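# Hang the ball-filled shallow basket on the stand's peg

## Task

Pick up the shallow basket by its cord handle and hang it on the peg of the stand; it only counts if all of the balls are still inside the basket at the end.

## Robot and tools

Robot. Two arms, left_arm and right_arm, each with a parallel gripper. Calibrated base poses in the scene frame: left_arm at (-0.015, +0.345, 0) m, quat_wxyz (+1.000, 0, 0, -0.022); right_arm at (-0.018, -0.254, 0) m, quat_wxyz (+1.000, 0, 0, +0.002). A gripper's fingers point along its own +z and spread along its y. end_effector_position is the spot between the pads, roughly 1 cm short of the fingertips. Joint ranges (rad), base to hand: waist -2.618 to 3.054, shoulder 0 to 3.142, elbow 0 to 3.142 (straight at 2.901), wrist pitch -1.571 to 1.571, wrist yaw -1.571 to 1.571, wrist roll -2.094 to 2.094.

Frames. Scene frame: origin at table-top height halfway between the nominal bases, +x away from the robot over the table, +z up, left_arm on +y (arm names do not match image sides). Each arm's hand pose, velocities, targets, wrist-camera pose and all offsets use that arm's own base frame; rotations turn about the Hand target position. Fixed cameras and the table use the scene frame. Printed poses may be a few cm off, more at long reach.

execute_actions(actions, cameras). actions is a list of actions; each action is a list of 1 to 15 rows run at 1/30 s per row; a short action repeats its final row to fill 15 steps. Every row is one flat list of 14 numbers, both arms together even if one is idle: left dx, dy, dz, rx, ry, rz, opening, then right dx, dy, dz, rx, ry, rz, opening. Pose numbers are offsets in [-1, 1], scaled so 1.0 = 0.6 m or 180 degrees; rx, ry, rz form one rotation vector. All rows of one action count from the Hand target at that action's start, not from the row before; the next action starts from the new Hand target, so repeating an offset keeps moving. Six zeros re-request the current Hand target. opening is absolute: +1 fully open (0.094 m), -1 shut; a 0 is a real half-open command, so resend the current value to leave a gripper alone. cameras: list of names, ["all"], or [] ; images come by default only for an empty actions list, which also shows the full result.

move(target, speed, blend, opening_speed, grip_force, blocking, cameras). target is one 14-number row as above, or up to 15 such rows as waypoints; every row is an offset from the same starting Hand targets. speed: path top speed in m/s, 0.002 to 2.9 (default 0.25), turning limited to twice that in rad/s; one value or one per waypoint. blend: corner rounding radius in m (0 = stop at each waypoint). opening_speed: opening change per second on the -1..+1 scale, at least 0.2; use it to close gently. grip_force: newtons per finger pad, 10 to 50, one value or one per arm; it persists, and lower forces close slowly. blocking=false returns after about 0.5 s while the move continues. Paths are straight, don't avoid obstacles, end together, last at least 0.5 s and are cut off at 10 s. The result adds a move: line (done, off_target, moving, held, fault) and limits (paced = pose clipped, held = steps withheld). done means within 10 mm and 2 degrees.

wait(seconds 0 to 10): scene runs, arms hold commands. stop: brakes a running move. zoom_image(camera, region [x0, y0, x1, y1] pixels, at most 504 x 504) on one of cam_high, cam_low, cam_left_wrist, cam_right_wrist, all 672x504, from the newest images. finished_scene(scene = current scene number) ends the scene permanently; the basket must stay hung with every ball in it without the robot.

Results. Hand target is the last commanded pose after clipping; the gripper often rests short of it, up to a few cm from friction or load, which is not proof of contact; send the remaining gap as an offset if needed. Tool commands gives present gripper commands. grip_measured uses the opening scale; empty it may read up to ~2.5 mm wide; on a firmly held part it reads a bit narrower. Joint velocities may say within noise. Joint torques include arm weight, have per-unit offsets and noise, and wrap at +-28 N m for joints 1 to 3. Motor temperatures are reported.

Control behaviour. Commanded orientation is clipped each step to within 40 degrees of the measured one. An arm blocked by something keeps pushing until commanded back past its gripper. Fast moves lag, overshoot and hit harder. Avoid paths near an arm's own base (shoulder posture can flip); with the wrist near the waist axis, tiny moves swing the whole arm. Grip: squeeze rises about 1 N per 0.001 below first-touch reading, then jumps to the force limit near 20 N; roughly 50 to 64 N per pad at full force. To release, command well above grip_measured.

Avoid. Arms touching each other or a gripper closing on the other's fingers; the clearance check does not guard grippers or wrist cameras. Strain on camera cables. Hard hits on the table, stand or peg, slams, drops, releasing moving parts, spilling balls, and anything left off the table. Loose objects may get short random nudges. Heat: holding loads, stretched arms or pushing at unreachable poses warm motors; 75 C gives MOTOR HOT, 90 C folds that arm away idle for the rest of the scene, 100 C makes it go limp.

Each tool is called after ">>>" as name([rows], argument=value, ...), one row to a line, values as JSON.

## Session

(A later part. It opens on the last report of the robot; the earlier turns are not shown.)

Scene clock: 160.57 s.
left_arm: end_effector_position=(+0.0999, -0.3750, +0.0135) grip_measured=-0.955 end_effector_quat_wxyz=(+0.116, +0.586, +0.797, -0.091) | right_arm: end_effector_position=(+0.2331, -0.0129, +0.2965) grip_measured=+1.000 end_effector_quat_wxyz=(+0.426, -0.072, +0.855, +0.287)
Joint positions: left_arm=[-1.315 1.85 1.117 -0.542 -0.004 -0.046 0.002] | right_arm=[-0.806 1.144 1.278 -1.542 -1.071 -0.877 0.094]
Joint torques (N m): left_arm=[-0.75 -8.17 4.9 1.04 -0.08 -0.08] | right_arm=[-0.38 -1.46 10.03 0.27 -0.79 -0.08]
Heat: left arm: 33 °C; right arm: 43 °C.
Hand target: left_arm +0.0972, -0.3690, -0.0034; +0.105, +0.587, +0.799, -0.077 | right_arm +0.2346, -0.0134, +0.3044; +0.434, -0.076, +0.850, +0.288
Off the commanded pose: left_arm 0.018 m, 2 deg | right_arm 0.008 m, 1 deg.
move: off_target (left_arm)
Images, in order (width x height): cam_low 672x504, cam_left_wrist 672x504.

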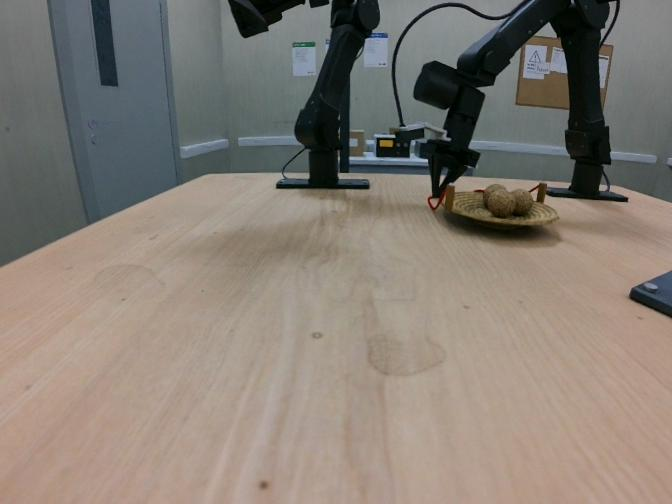

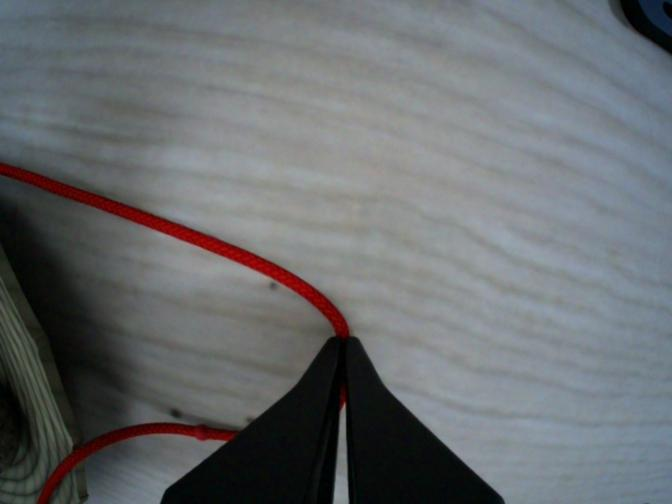

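>>> move([
  [0,0,0.0,0,0,0,-0.5,0,0,0,0,0,0,1],
  [0,0,0.03,0,0,0,-0.5,0,0,0,0,0,0,1],
  [-0.0033,0.008,0.03,0,0,0,-0.5,0,0,0,0,0,0,1],
  [-0.0033,0.008,0.0045,0,0,0,-0.5,0,0,0,0,0,0,1],
], speed=0.06, cameras=["cam_left_wrist","cam_low"])

>>> zoom_image(camera="cam_left_wrist", region=[160, 280, 460, 500])

Scene clock: 170.23 s.
left_arm: end_effector_position=(+0.0996, -0.3735, +0.0125) grip_measured=-0.502 end_effector_quat_wxyz=(+0.114, +0.585, +0.798, -0.090) | right_arm: end_effector_position=(+0.2331, -0.0129, +0.2965) grip_measured=+1.000 end_effector_quat_wxyz=(+0.426, -0.072, +0.855, +0.287)
Joint positions: left_arm=[-1.315 1.85 1.115 -0.544 -0.005 -0.048 0.023] | right_arm=[-0.806 1.144 1.278 -1.542 -1.071 -0.877 0.094]
Joint torques (N m): left_arm=[-0.95 -10.1 3.89 1.01 -0.09 -0.08] | right_arm=[-0.39 -1.44 10.03 0.27 -0.78 -0.08]
Heat: left arm: 34 °C; right arm: 43 °C.
Hand target: left_arm +0.0952, -0.3641, -0.0008; +0.105, +0.587, +0.799, -0.077 | right_arm +0.2346, -0.0134, +0.3044; +0.434, -0.076, +0.850, +0.288
Off the commanded pose: left_arm 0.017 m, 2 deg | right_arm 0.008 m, 1 deg.
move: off_target (left_arm)
Images, in order (width x height): cam_low 672x504, cam_left_wrist 672x504.

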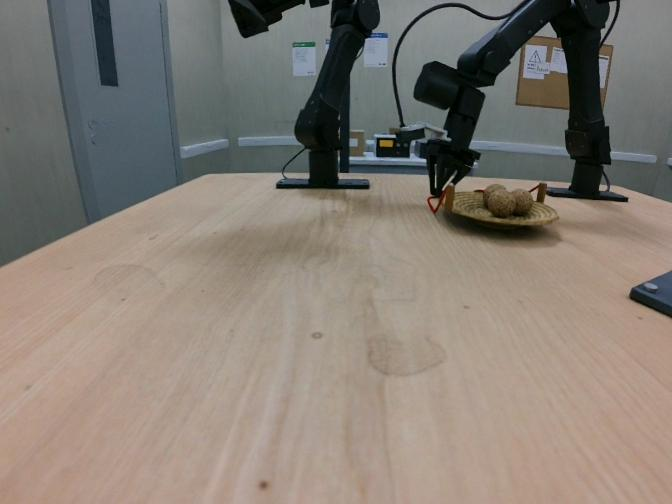

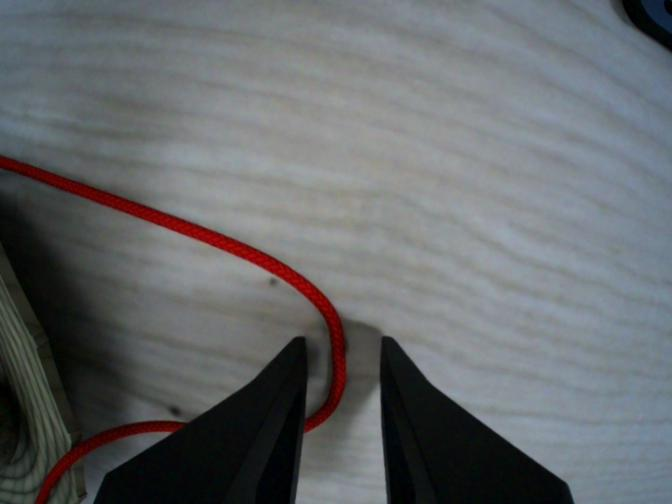

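Scaled by 1.680 from the camera's 672x504 image, which has a finer 960x720 frame.

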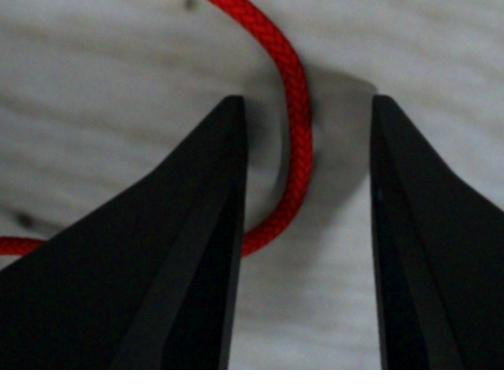

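>>> move([
  [-0.002,0.004,0.03,0,0,0,-0.5,0,0,0,0,0,0,1],
  [-0.004,0.024,0.03,0,0,0,-0.5,0,0,0,0,0,0,1],
], speed=0.06, cameras=["cam_left_wrist"])

Scene clock: 172.73 s.
left_arm: end_effector_position=(+0.0949, -0.3586, +0.0128) grip_measured=-0.502 end_effector_quat_wxyz=(+0.106, +0.586, +0.799, -0.083) | right_arm: end_effector_position=(+0.2331, -0.0129, +0.2965) grip_measured=+1.000 end_effector_quat_wxyz=(+0.426, -0.072, +0.855, +0.287)
Joint positions: left_arm=[-1.317 1.811 1.072 -0.562 -0.005 -0.05 0.023] | right_arm=[-0.806 1.144 1.278 -1.542 -1.071 -0.877 0.094]
Joint torques (N m): left_arm=[-0.4 -13.74 4.93 0.58 -0.08 -0.02] | right_arm=[-0.4 -1.46 10.02 0.27 -0.79 -0.09]
Heat: left arm: 33 °C; right arm: 43 °C.
Hand target: left_arm +0.0928, -0.3497, +0.0172; +0.105, +0.587, +0.799, -0.077 | right_arm +0.2346, -0.0134, +0.3044; +0.434, -0.076, +0.850, +0.288
Off the commanded pose: left_arm 0.010 m, 1 deg | right_arm 0.008 m, 1 deg.
move: done
Images, in order (width x height): cam_left_wrist 672x504.

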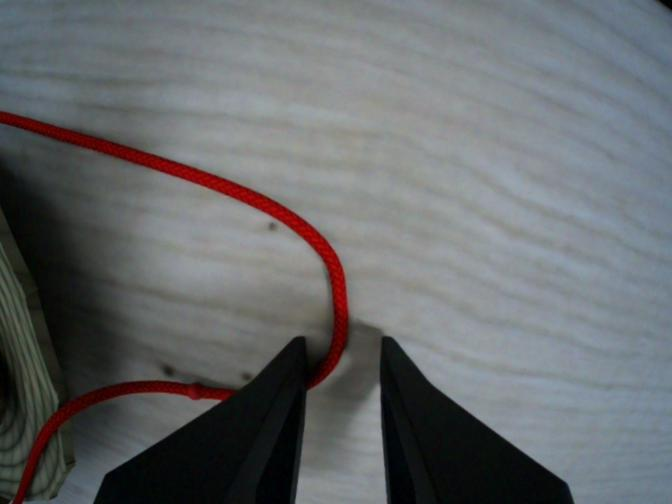

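>>> move(target=[0.001,-0.016,-0.015,0,0,0,-0.5,0,0,0,0,0,0,1], speed=0.05, cameras=["cam_left_wrist","cam_low"])

>>> zoom_image(camera="cam_left_wrist", region=[160, 280, 460, 500])

Scene clock: 176.90 s.
left_arm: end_effector_position=(+0.0949, -0.3586, +0.0128) grip_measured=-0.502 end_effector_quat_wxyz=(+0.106, +0.586, +0.799, -0.083) | right_arm: end_effector_position=(+0.2331, -0.0129, +0.2965) grip_measured=+1.000 end_effector_quat_wxyz=(+0.426, -0.072, +0.855, +0.287)
Joint positions: left_arm=[-1.317 1.811 1.072 -0.562 -0.005 -0.05 0.023] | right_arm=[-0.806 1.144 1.278 -1.542 -1.071 -0.877 0.094]
Joint torques (N m): left_arm=[-0.98 -9.07 6.46 0.86 -0.09 -0.09] | right_arm=[-0.39 -1.47 10.04 0.28 -0.79 -0.08]
Heat: left arm: 33 °C; right arm: 43 °C.
Hand target: left_arm +0.0934, -0.3593, +0.0082; +0.105, +0.587, +0.799, -0.077 | right_arm +0.2346, -0.0134, +0.3044; +0.434, -0.076, +0.850, +0.288
Off the commanded pose: left_arm 0.005 m, 1 deg | right_arm 0.008 m, 1 deg.
move: done
Images, in order (width x height): cam_low 672x504, cam_left_wrist 672x504.

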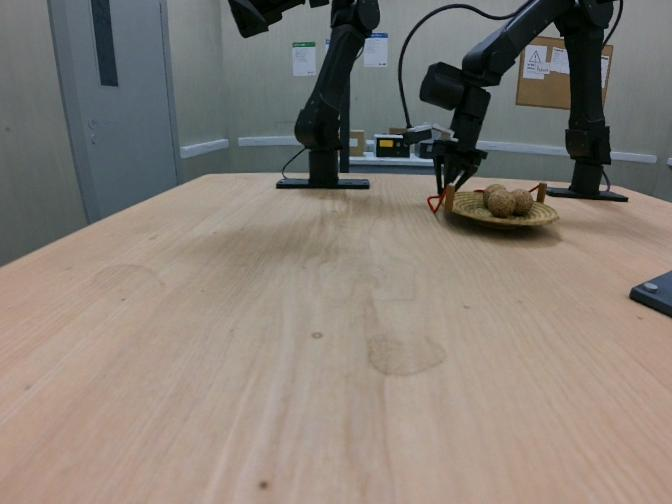

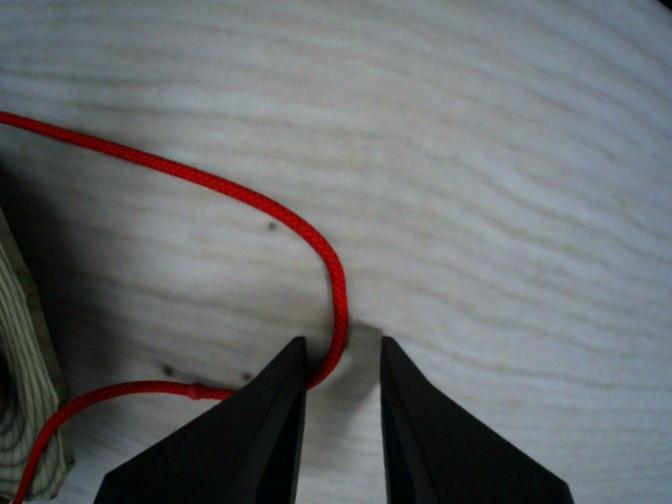

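Scaled by 1.680 from the camera's 672x504 image, which has a finer 960x720 frame.

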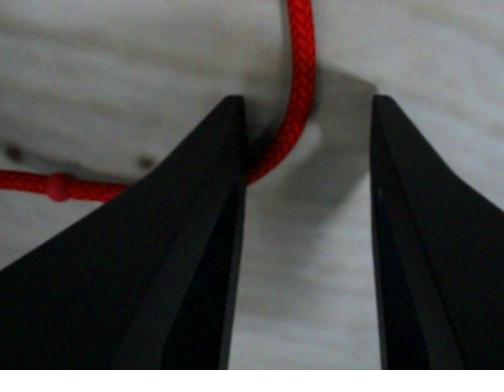

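>>> move(target=[0.001,-0.014,-0.012,0,0,0,-0.5,0,0,0,0,0,0,1], speed=0.05, cameras=["cam_left_wrist","cam_low"])

>>> zoom_image(camera="cam_left_wrist", region=[160, 280, 460, 500])

Scene clock: 179.03 s.
left_arm: end_effector_position=(+0.0949, -0.3620, +0.0126) grip_measured=-0.502 end_effector_quat_wxyz=(+0.108, +0.587, +0.798, -0.082) | right_arm: end_effector_position=(+0.2331, -0.0129, +0.2965) grip_measured=+1.000 end_effector_quat_wxyz=(+0.426, -0.072, +0.855, +0.287)
Joint positions: left_arm=[-1.322 1.821 1.083 -0.561 -0.009 -0.053 0.023] | right_arm=[-0.806 1.144 1.278 -1.542 -1.071 -0.877 0.094]
Joint torques (N m): left_arm=[-0.95 -6.5 7.17 1.07 -0.06 -0.09] | right_arm=[-0.39 -1.46 10.03 0.28 -0.79 -0.09]
Heat: left arm: 34 °C; right arm: 43 °C.
Hand target: left_arm +0.0940, -0.3678, +0.0011; +0.105, +0.587, +0.799, -0.077 | right_arm +0.2346, -0.0134, +0.3044; +0.434, -0.076, +0.850, +0.288
Off the commanded pose: left_arm 0.013 m, 1 deg | right_arm 0.008 m, 1 deg.
move: off_target (left_arm)
Images, in order (width x height): cam_low 672x504, cam_left_wrist 672x504.

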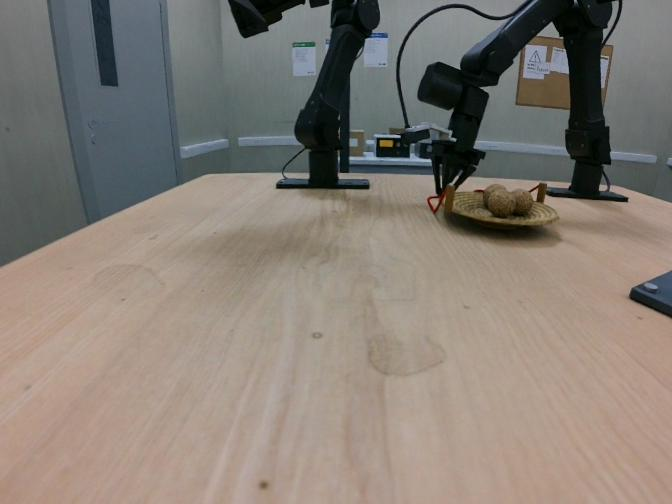

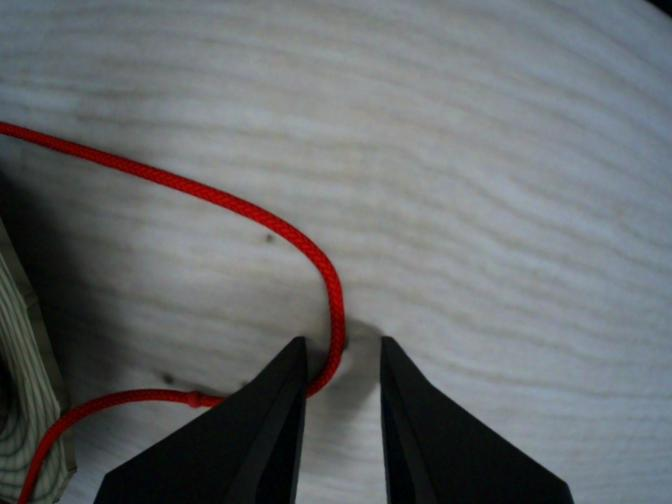

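Scaled by 1.680 from the camera's 672x504 image, which has a finer 960x720 frame.

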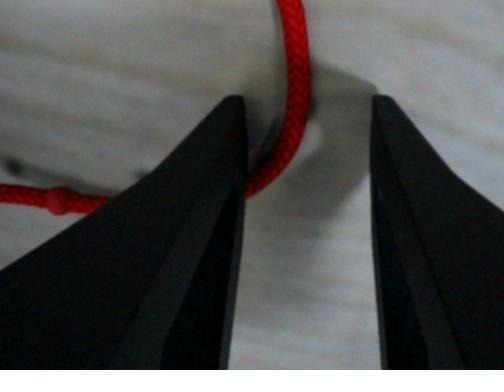

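>>> move(target=[0.0,-0.005,-0.002,0,0,0,-0.5,0,0,0,0,0,0,1], speed=0.05)

>>> move(target=[0.0,0.0,0.0,0,0,0,-1,0,0,0,0,0,0,1], opening_speed=0.5, cameras=["cam_left_wrist"])

>>> zoom_image(camera="cam_left_wrist", region=[160, 280, 460, 500])

Scene clock: 181.93 s.
left_arm: end_effector_position=(+0.0952, -0.3653, +0.0125) grip_measured=-0.502 end_effector_quat_wxyz=(+0.108, +0.586, +0.798, -0.083) | right_arm: end_effector_position=(+0.2331, -0.0129, +0.2965) grip_measured=+1.000 end_effector_quat_wxyz=(+0.426, -0.072, +0.855, +0.287)
Joint positions: left_arm=[-1.323 1.831 1.095 -0.561 -0.01 -0.055 0.023] | right_arm=[-0.806 1.144 1.278 -1.542 -1.071 -0.877 0.094]
Joint torques (N m): left_arm=[-1.01 -6.45 7.12 1.08 -0.06 -0.09] | right_arm=[-0.39 -1.47 10.04 0.27 -0.79 -0.08]
Heat: left arm: 34 °C; right arm: 43 °C.
Hand target: left_arm +0.0940, -0.3707, -0.0003; +0.105, +0.587, +0.799, -0.077 | right_arm +0.2346, -0.0134, +0.3044; +0.434, -0.076, +0.850, +0.288
Off the commanded pose: left_arm 0.014 m, 1 deg | right_arm 0.008 m, 1 deg.
move: off_target (left_arm)

Scene clock: 183.20 s.
left_arm: end_effector_position=(+0.0940, -0.3695, +0.0128) grip_measured=-0.953 end_effector_quat_wxyz=(+0.113, +0.587, +0.796, -0.088) | right_arm: end_effector_position=(+0.2331, -0.0129, +0.2965) grip_measured=+1.000 end_effector_quat_wxyz=(+0.426, -0.072, +0.855, +0.287)
Joint positions: left_arm=[-1.328 1.833 1.095 -0.544 -0.009 -0.056 0.002] | right_arm=[-0.806 1.144 1.278 -1.542 -1.071 -0.877 0.094]
Joint torques (N m): left_arm=[-0.49 -6.69 7.16 0.92 -0.08 -0.08] | right_arm=[-0.38 -1.46 10.02 0.28 -0.79 -0.08]
Heat: left arm: 34 °C; right arm: 43 °C.
Hand target: left_arm +0.0940, -0.3707, -0.0002; +0.105, +0.587, +0.799, -0.077 | right_arm +0.2346, -0.0134, +0.3044; +0.434, -0.076, +0.850, +0.288
Off the commanded pose: left_arm 0.013 m, 2 deg | right_arm 0.008 m, 1 deg.
move: off_target (left_arm)
Images, in order (width x height): cam_left_wrist 672x504.

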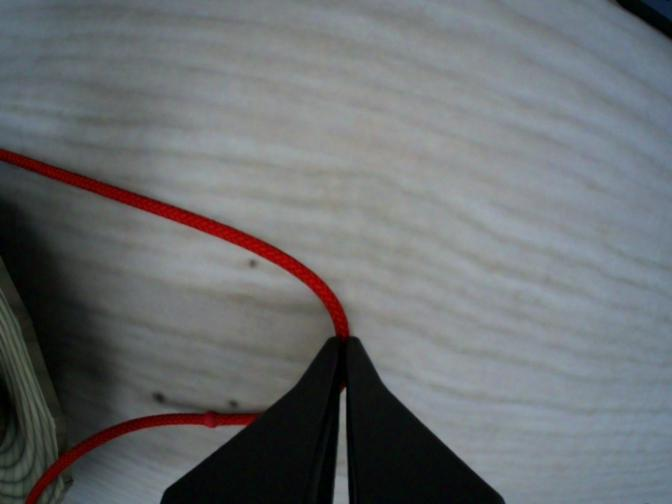

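Scaled by 1.680 from the camera's 672x504 image, which has a finer 960x720 frame.

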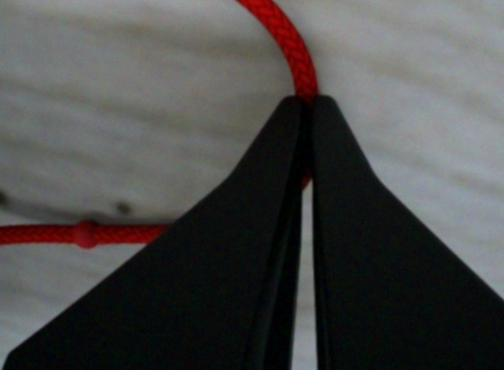

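>>> move([
  [0.152,0.051,0.25,0,0,0,-1,0,0,0,0,0,0,1],
  [0.273,0.113,0.317,-0.03,-0.01,0,-1,0,0,0,0,0,0,1],
  [0.270,0.113,0.447,-0.1325,-0.044,0.0119,-1,0,0,0,0,0,0,1],
], speed=[0.12,0.12,0.05], blend=[0.04,0.01,0], cameras=["all"])

>>> zoom_image(camera="cam_low", region=[400, 0, 652, 270])

>>> zoom_image(camera="cam_right_wrist", region=[0, 150, 400, 450])

Scene clock: 193.77 s.
left_arm: end_effector_position=(+0.2588, -0.3058, +0.2619) grip_measured=-0.957 end_effector_quat_wxyz=(+0.270, +0.547, +0.770, -0.189) | right_arm: end_effector_position=(+0.2331, -0.0129, +0.2965) grip_measured=+1.000 end_effector_quat_wxyz=(+0.426, -0.072, +0.855, +0.287)
Joint positions: left_arm=[-0.739 1.564 1.638 -1.034 0.297 0.402 0.002] | right_arm=[-0.806 1.144 1.278 -1.542 -1.071 -0.877 0.094]
Joint torques (N m): left_arm=[0.75 -11.49 5.57 1.56 0.26 -0.11] | right_arm=[-0.38 -1.47 10.02 0.27 -0.78 -0.09]
Heat: left arm: 35 °C; right arm: 43 °C.
Hand target: left_arm +0.2561, -0.3028, +0.2680; +0.280, +0.542, +0.767, -0.198 | right_arm +0.2346, -0.0134, +0.3044; +0.434, -0.076, +0.850, +0.288
Off the commanded pose: left_arm 0.007 m, 2 deg | right_arm 0.008 m, 1 deg.
move: done

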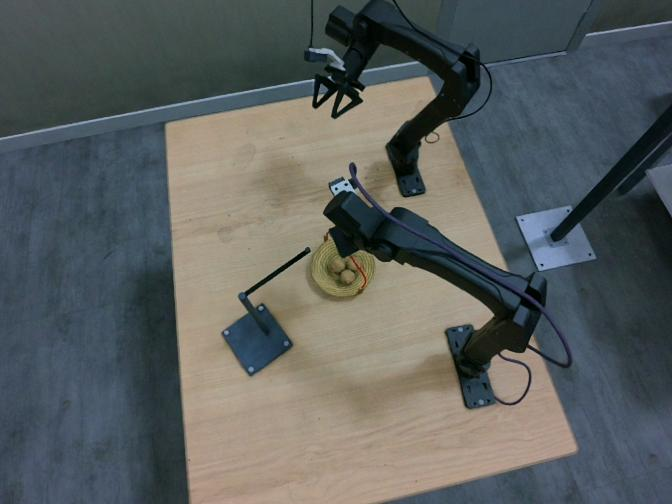

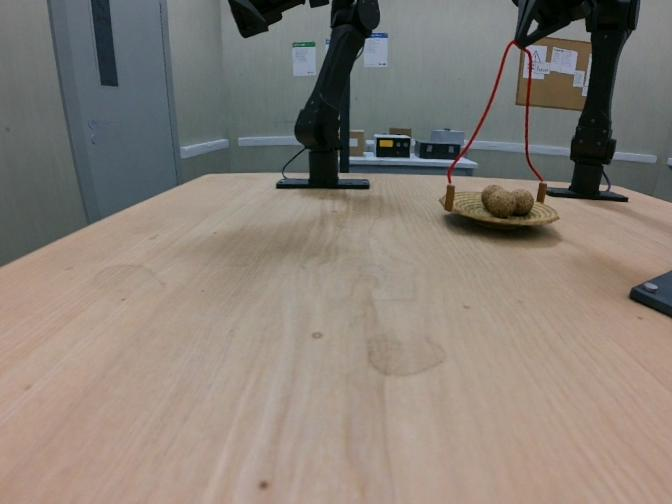

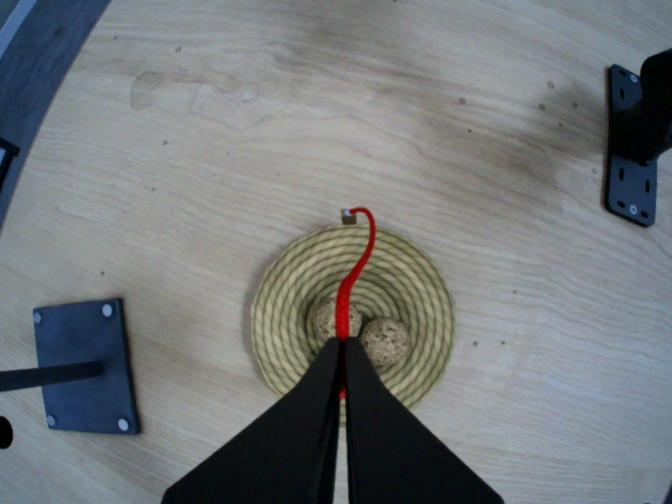

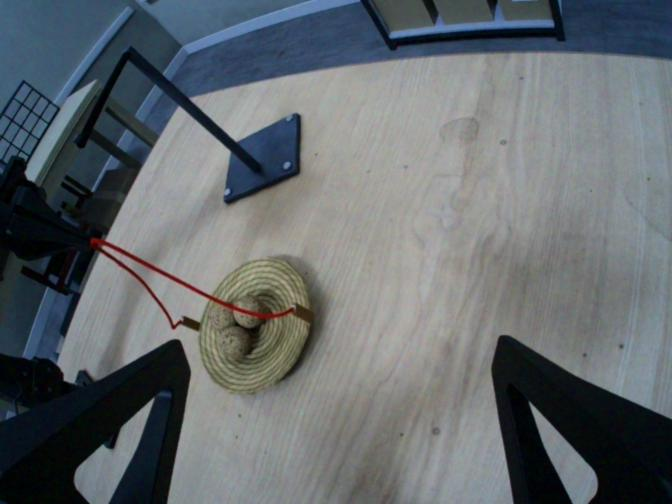

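Scaled by 1.867 from the camera's 672x504 image, which has a finer 960x720 frame.

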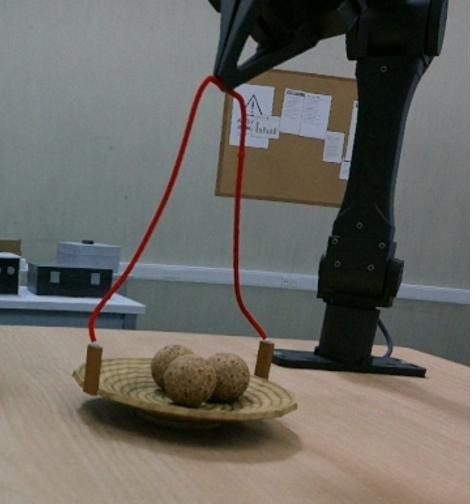

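Scaled by 1.260 from the camera's 672x504 image, which has a finer 960x720 frame.

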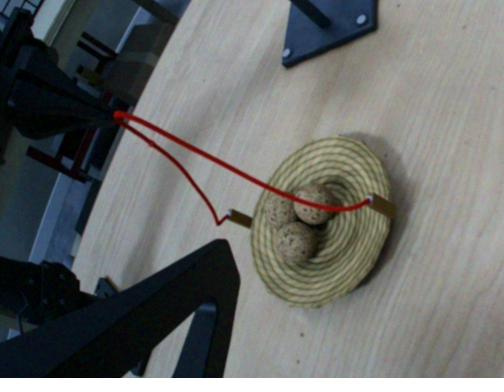

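>>> move(target=[0.0,0.0,0.05,0,0,0,-1,0,0,0,0,0,0,1], speed=0.04, cameras=["cam_low","cam_right_wrist"])

>>> zoom_image(camera="cam_low", region=[400, 0, 652, 270])

Scene clock: 199.17 s.
left_arm: end_effector_position=(+0.2524, -0.3001, +0.2899) grip_measured=-0.961 end_effector_quat_wxyz=(+0.274, +0.546, +0.768, -0.190) | right_arm: end_effector_position=(+0.2331, -0.0129, +0.2965) grip_measured=+1.000 end_effector_quat_wxyz=(+0.426, -0.072, +0.855, +0.287)
Joint positions: left_arm=[-0.739 1.564 1.752 -1.138 0.298 0.401 0.002] | right_arm=[-0.806 1.144 1.278 -1.542 -1.071 -0.877 0.094]
Joint torques (N m): left_arm=[0.76 -6.93 9.46 1.36 0.27 -0.08] | right_arm=[-0.39 -1.47 10.03 0.28 -0.78 -0.08]
Heat: left arm: 35 °C; right arm: 44 °C.
Hand target: left_arm +0.2560, -0.3029, +0.2980; +0.280, +0.542, +0.767, -0.198 | right_arm +0.2346, -0.0134, +0.3044; +0.434, -0.076, +0.850, +0.288
Off the commanded pose: left_arm 0.009 m, 1 deg | right_arm 0.008 m, 1 deg.
move: done
Images, in order (width x height): cam_low 672x504, cam_right_wrist 672x504.

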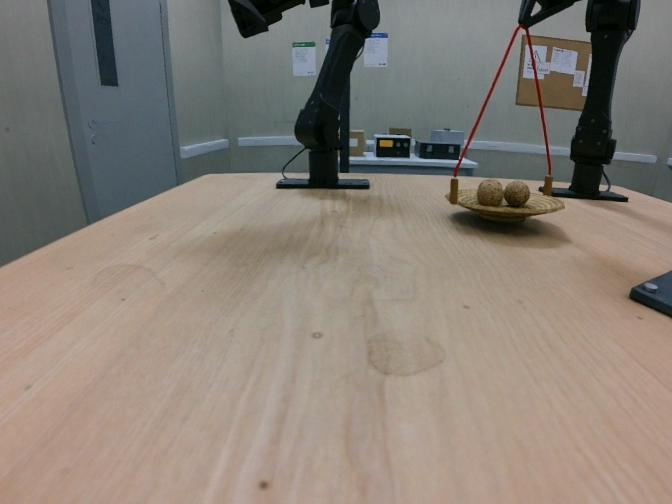

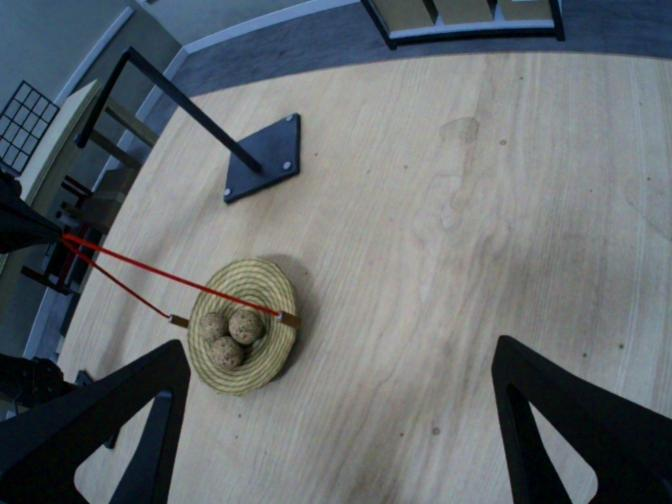

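Scaled by 1.867 from the camera's 672x504 image, which has a finer 960x720 frame.

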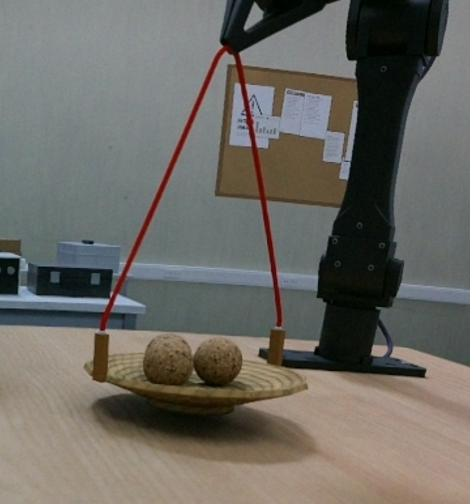

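>>> move([
  [0.0,0.0,0.125,0,0,0,-1,0,0,0,0,0,0,1],
  [0.052,0.084,0.125,0,0,0.05,-1,0,0,0,0,0,0,1],
], speed=0.07, blend=[0.03,0], cameras=["all"])

>>> zoom_image(camera="cam_high", region=[200, 180, 420, 345])

>>> zoom_image(camera="cam_right_wrist", region=[0, 0, 320, 400])

Scene clock: 205.60 s.
left_arm: end_effector_position=(+0.2915, -0.2553, +0.3698) grip_measured=-0.961 end_effector_quat_wxyz=(+0.293, +0.484, +0.807, -0.169) | right_arm: end_effector_position=(+0.2331, -0.0129, +0.2965) grip_measured=+1.000 end_effector_quat_wxyz=(+0.426, -0.072, +0.855, +0.287)
Joint positions: left_arm=[-0.585 1.771 2.373 -1.539 0.298 0.397 0.002] | right_arm=[-0.806 1.144 1.278 -1.542 -1.071 -0.877 0.094]
Joint torques (N m): left_arm=[0.54 -10.55 4.6 1.41 0.24 -0.08] | right_arm=[-0.42 -1.46 10.03 0.27 -0.79 -0.08]
Heat: left arm: 36 °C; right arm: 44 °C.
Hand target: left_arm +0.2872, -0.2525, +0.3731; +0.295, +0.480, +0.807, -0.175 | right_arm +0.2346, -0.0134, +0.3044; +0.434, -0.076, +0.850, +0.288
Off the commanded pose: left_arm 0.006 m, 1 deg | right_arm 0.008 m, 1 deg.
move: done

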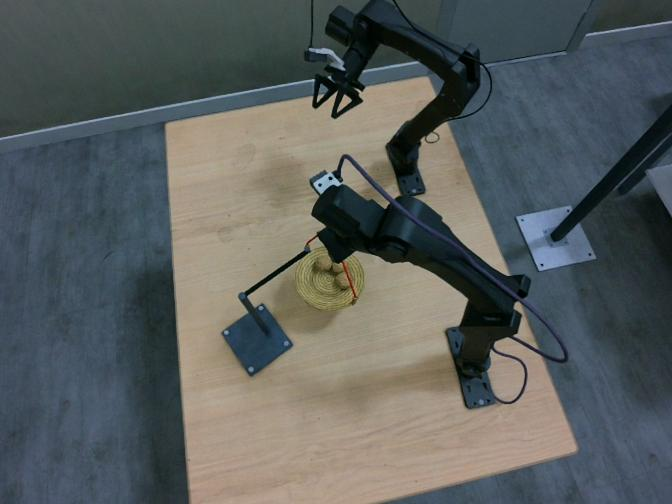

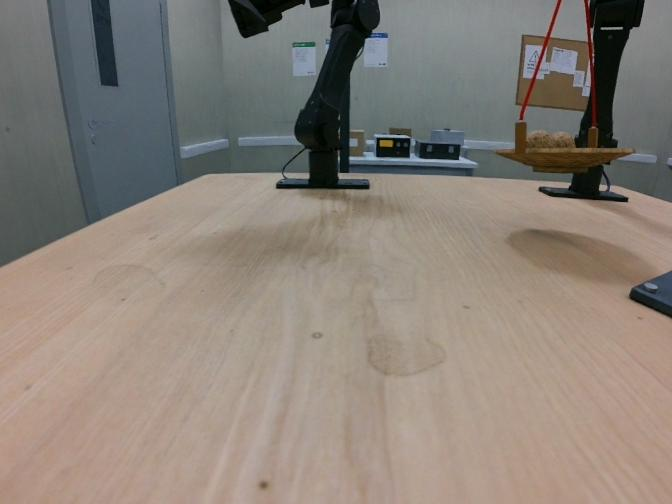

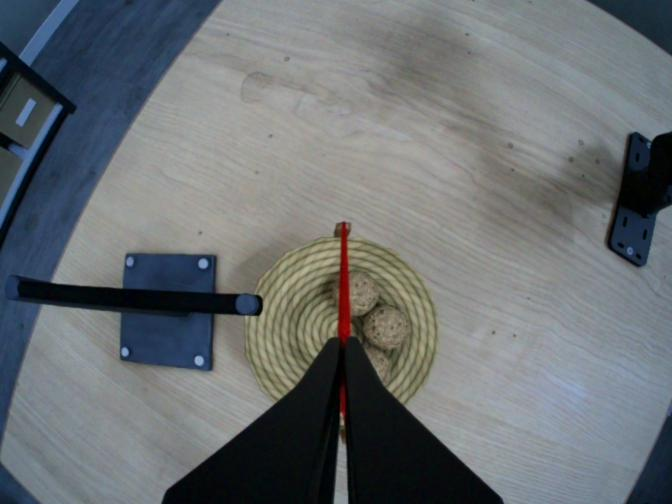

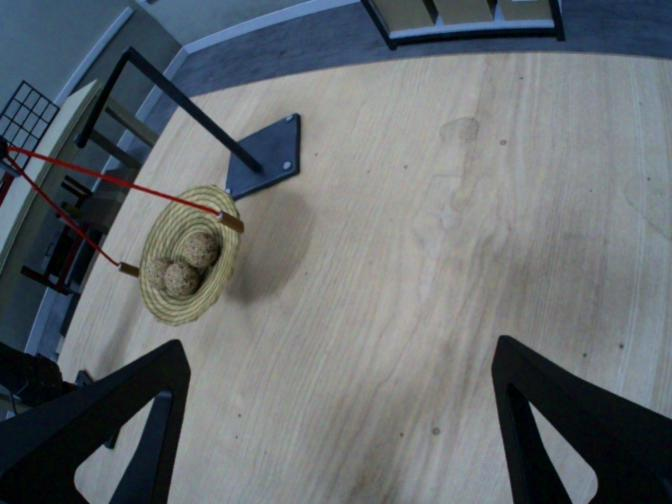

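Scaled by 2.291 from the camera's 672x504 image, which has a finer 960x720 frame.

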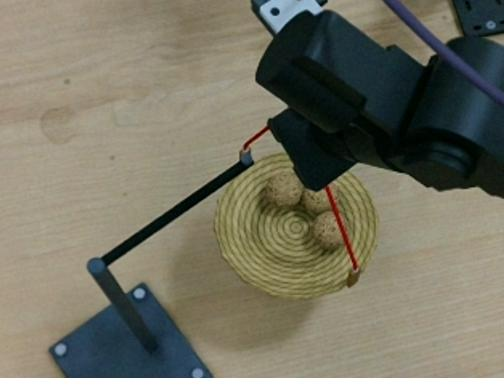

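Scaled by 1.260 from the camera's 672x504 image, which has a finer 960x720 frame.

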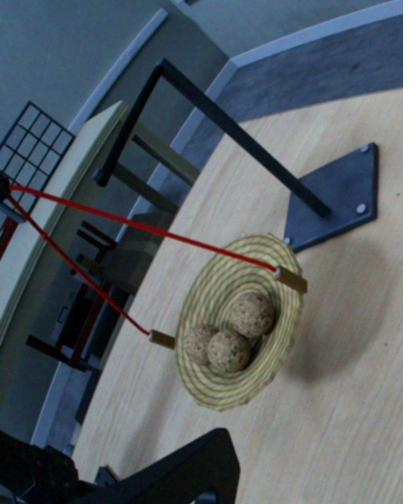

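>>> move(target=[0.009,-0.024,-0.043,0,0,0,-1,0,0,0,0,0,0,1], speed=0.05, cameras=["all"])

>>> zoom_image(camera="cam_right_wrist", region=[0, 0, 320, 400])

Scene clock: 218.17 s.
left_arm: end_effector_position=(+0.2970, -0.2659, +0.3316) grip_measured=-0.961 end_effector_quat_wxyz=(+0.267, +0.480, +0.818, -0.171) | right_arm: end_effector_position=(+0.2331, -0.0129, +0.2965) grip_measured=+1.000 end_effector_quat_wxyz=(+0.426, -0.072, +0.855, +0.287)
Joint positions: left_arm=[-0.603 1.734 2.157 -1.41 0.291 0.371 0.002] | right_arm=[-0.806 1.144 1.278 -1.542 -1.071 -0.877 0.094]
Joint torques (N m): left_arm=[-0.79 -13.34 5.15 1.72 0.14 -0.08] | right_arm=[-0.39 -1.44 10.04 0.27 -0.78 -0.08]
Heat: left arm: 35 °C; right arm: 44 °C.
Hand target: left_arm +0.2927, -0.2669, +0.3473; +0.295, +0.480, +0.807, -0.175 | right_arm +0.2346, -0.0134, +0.3044; +0.434, -0.076, +0.850, +0.288
Off the commanded pose: left_arm 0.016 m, 3 deg | right_arm 0.008 m, 1 deg.
move: off_target (left_arm)

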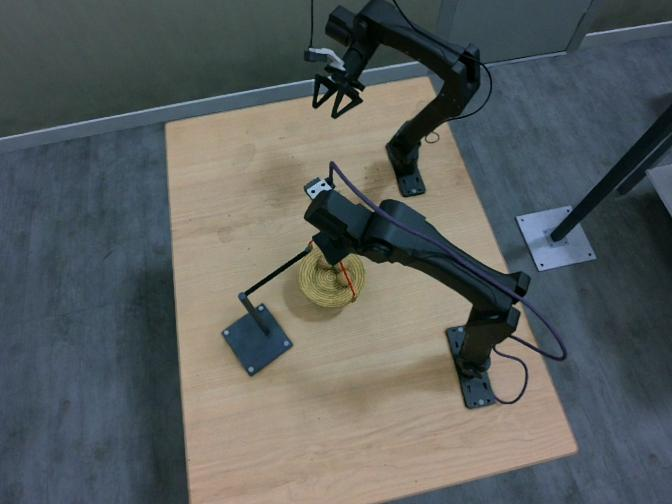

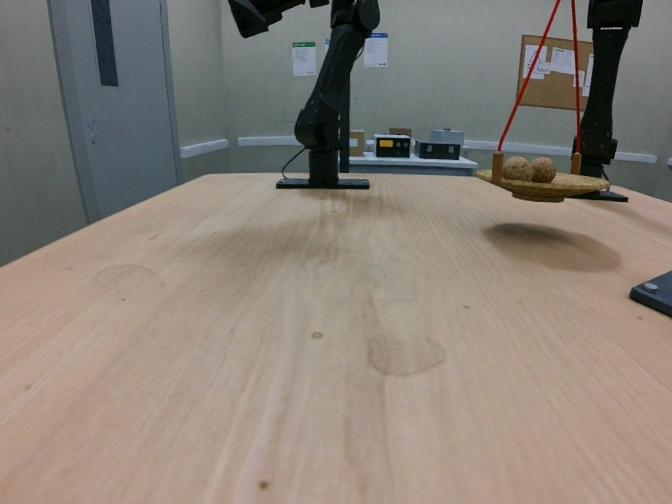

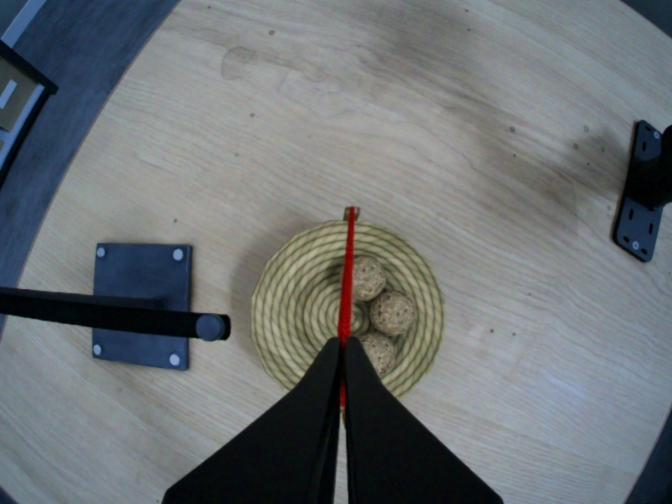

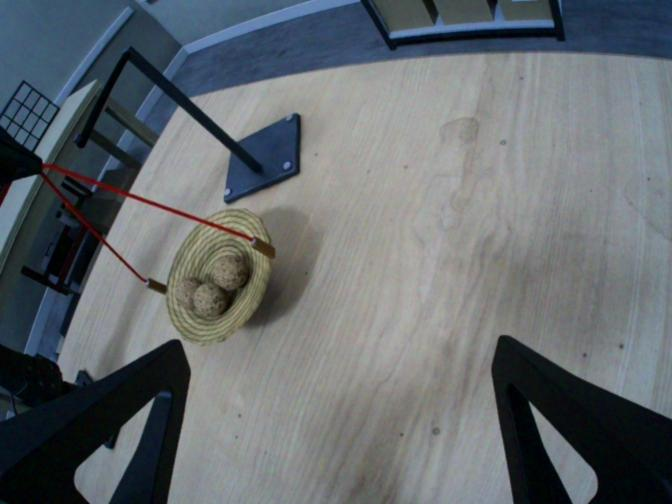

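Scaled by 1.260 from the camera's 672x504 image, which has a finer 960x720 frame.

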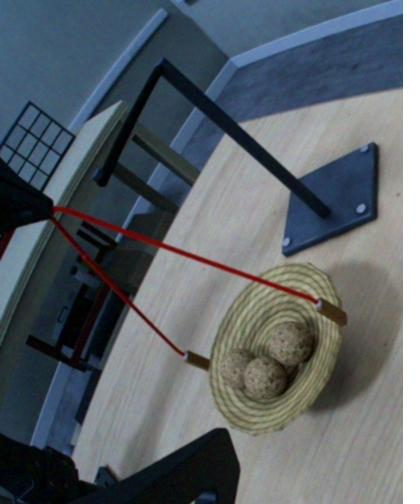

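>>> move([
  [0.0,0.0,0.035,0,0,0,-1,0,0,0,0,0,0,1],
  [0.044,0.024,0.035,0,0,0,-1,0,0,0,0,0,0,1],
], speed=0.05, cameras=["all"])

>>> zoom_image(camera="cam_right_wrist", region=[0, 0, 320, 400])

Scene clock: 227.83 s.
left_arm: end_effector_position=(+0.3178, -0.2495, +0.3651) grip_measured=-0.961 end_effector_quat_wxyz=(+0.295, +0.476, +0.812, -0.167) | right_arm: end_effector_position=(+0.2331, -0.0129, +0.2965) grip_measured=+1.000 end_effector_quat_wxyz=(+0.426, -0.072, +0.855, +0.287)
Joint positions: left_arm=[-0.527 1.847 2.452 -1.553 0.321 0.429 0.002] | right_arm=[-0.806 1.144 1.278 -1.542 -1.071 -0.877 0.094]
Joint torques (N m): left_arm=[0.49 -8.14 7.68 1.36 0.33 0.09] | right_arm=[-0.39 -1.46 10.03 0.28 -0.78 -0.08]
Heat: left arm: 35 °C; right arm: 44 °C.
Hand target: left_arm +0.3190, -0.2525, +0.3682; +0.295, +0.480, +0.807, -0.175 | right_arm +0.2346, -0.0134, +0.3044; +0.434, -0.076, +0.850, +0.288
Off the commanded pose: left_arm 0.005 m, 1 deg | right_arm 0.008 m, 1 deg.
joint sent to its limit (left arm) — joint 4 (wrist pitch), lower limit. The joint targets still meet the commanded pose.
move: done

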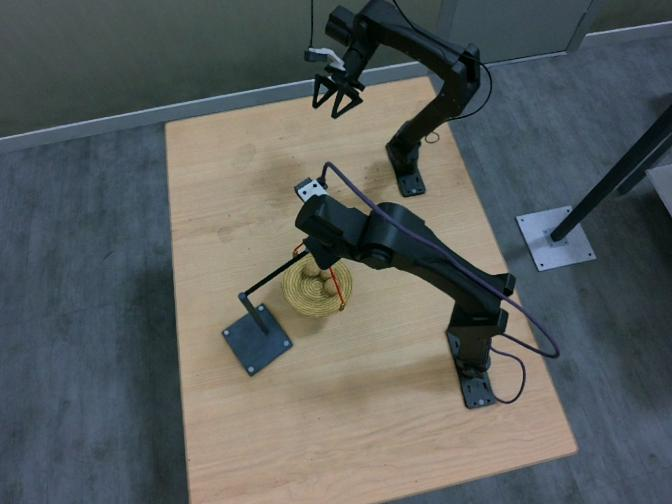

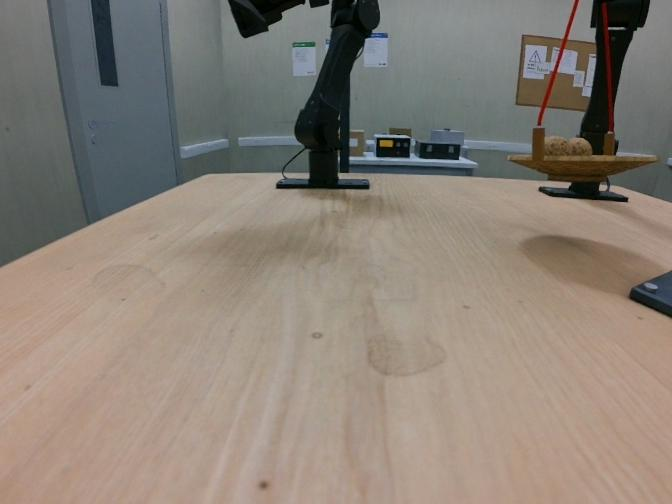

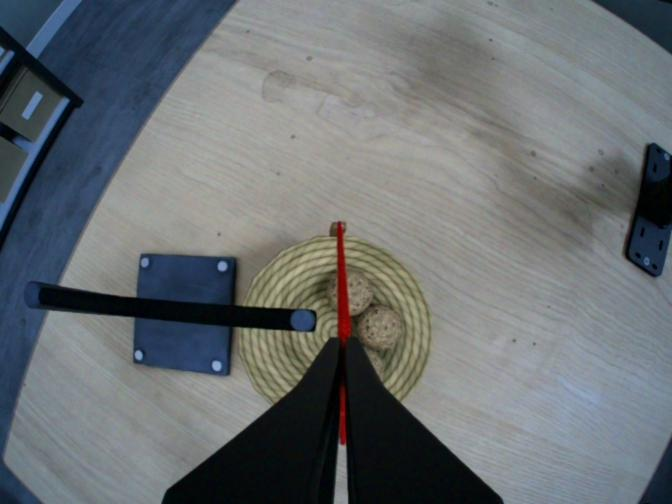

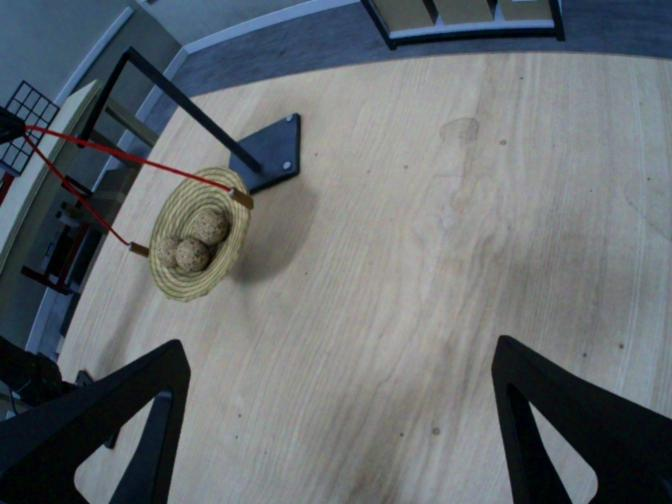

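Scaled by 1.260 from the camera's 672x504 image, which has a finer 960x720 frame.

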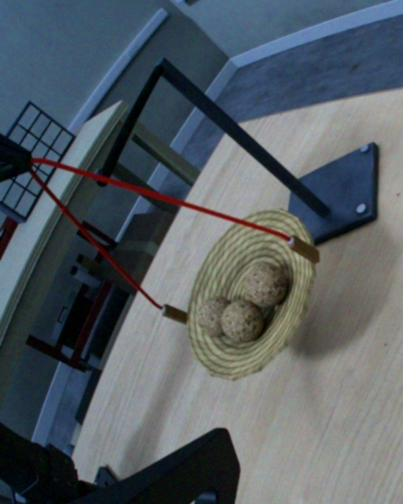

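>>> move(target=[0.006,-0.013,-0.016,0,0,0,-1,0,0,0,0,0,0,1], speed=0.05, cameras=["cam_left_wrist","cam_right_wrist"])

>>> zoom_image(camera="cam_right_wrist", region=[0, 0, 320, 400])

Scene clock: 235.50 s.
left_arm: end_effector_position=(+0.3188, -0.2513, +0.3601) grip_measured=-0.961 end_effector_quat_wxyz=(+0.289, +0.476, +0.813, -0.168) | right_arm: end_effector_position=(+0.2331, -0.0129, +0.2965) grip_measured=+1.000 end_effector_quat_wxyz=(+0.426, -0.072, +0.855, +0.287)
Joint positions: left_arm=[-0.528 1.847 2.43 -1.542 0.324 0.429 0.002] | right_arm=[-0.806 1.144 1.278 -1.542 -1.071 -0.877 0.094]
Joint torques (N m): left_arm=[-0.98 -8.99 4.68 1.75 0.23 -0.04] | right_arm=[-0.36 -1.44 10.03 0.28 -0.79 -0.08]
Heat: left arm: 35 °C; right arm: 44 °C.
Hand target: left_arm +0.3227, -0.2603, +0.3586; +0.295, +0.480, +0.807, -0.175 | right_arm +0.2346, -0.0134, +0.3044; +0.434, -0.076, +0.850, +0.288
Off the commanded pose: left_arm 0.010 m, 1 deg | right_arm 0.008 m, 1 deg.
move: done
Images, in order (width x height): cam_left_wrist 672x504, cam_right_wrist 672x504.

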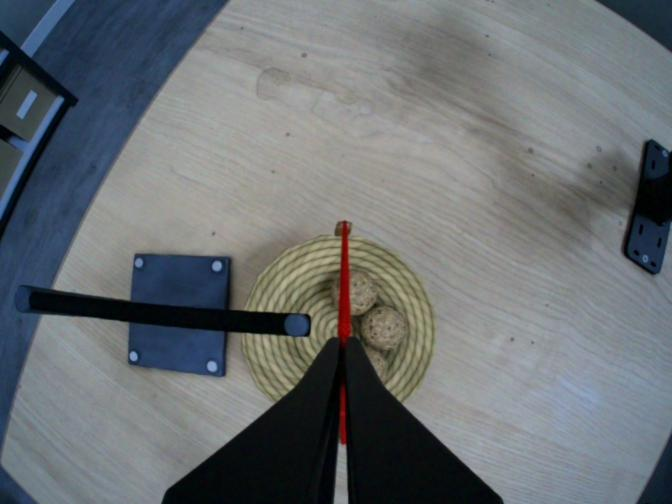

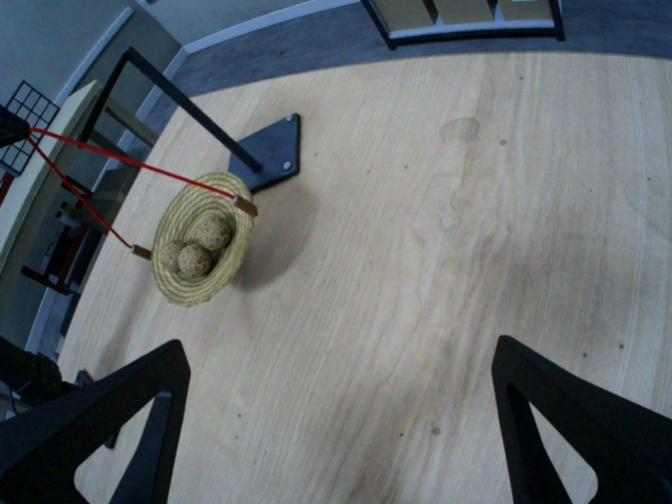

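Scaled by 1.260 from the camera's 672x504 image, which has a finer 960x720 frame.

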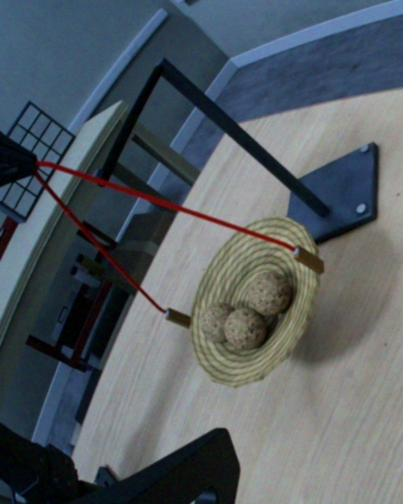

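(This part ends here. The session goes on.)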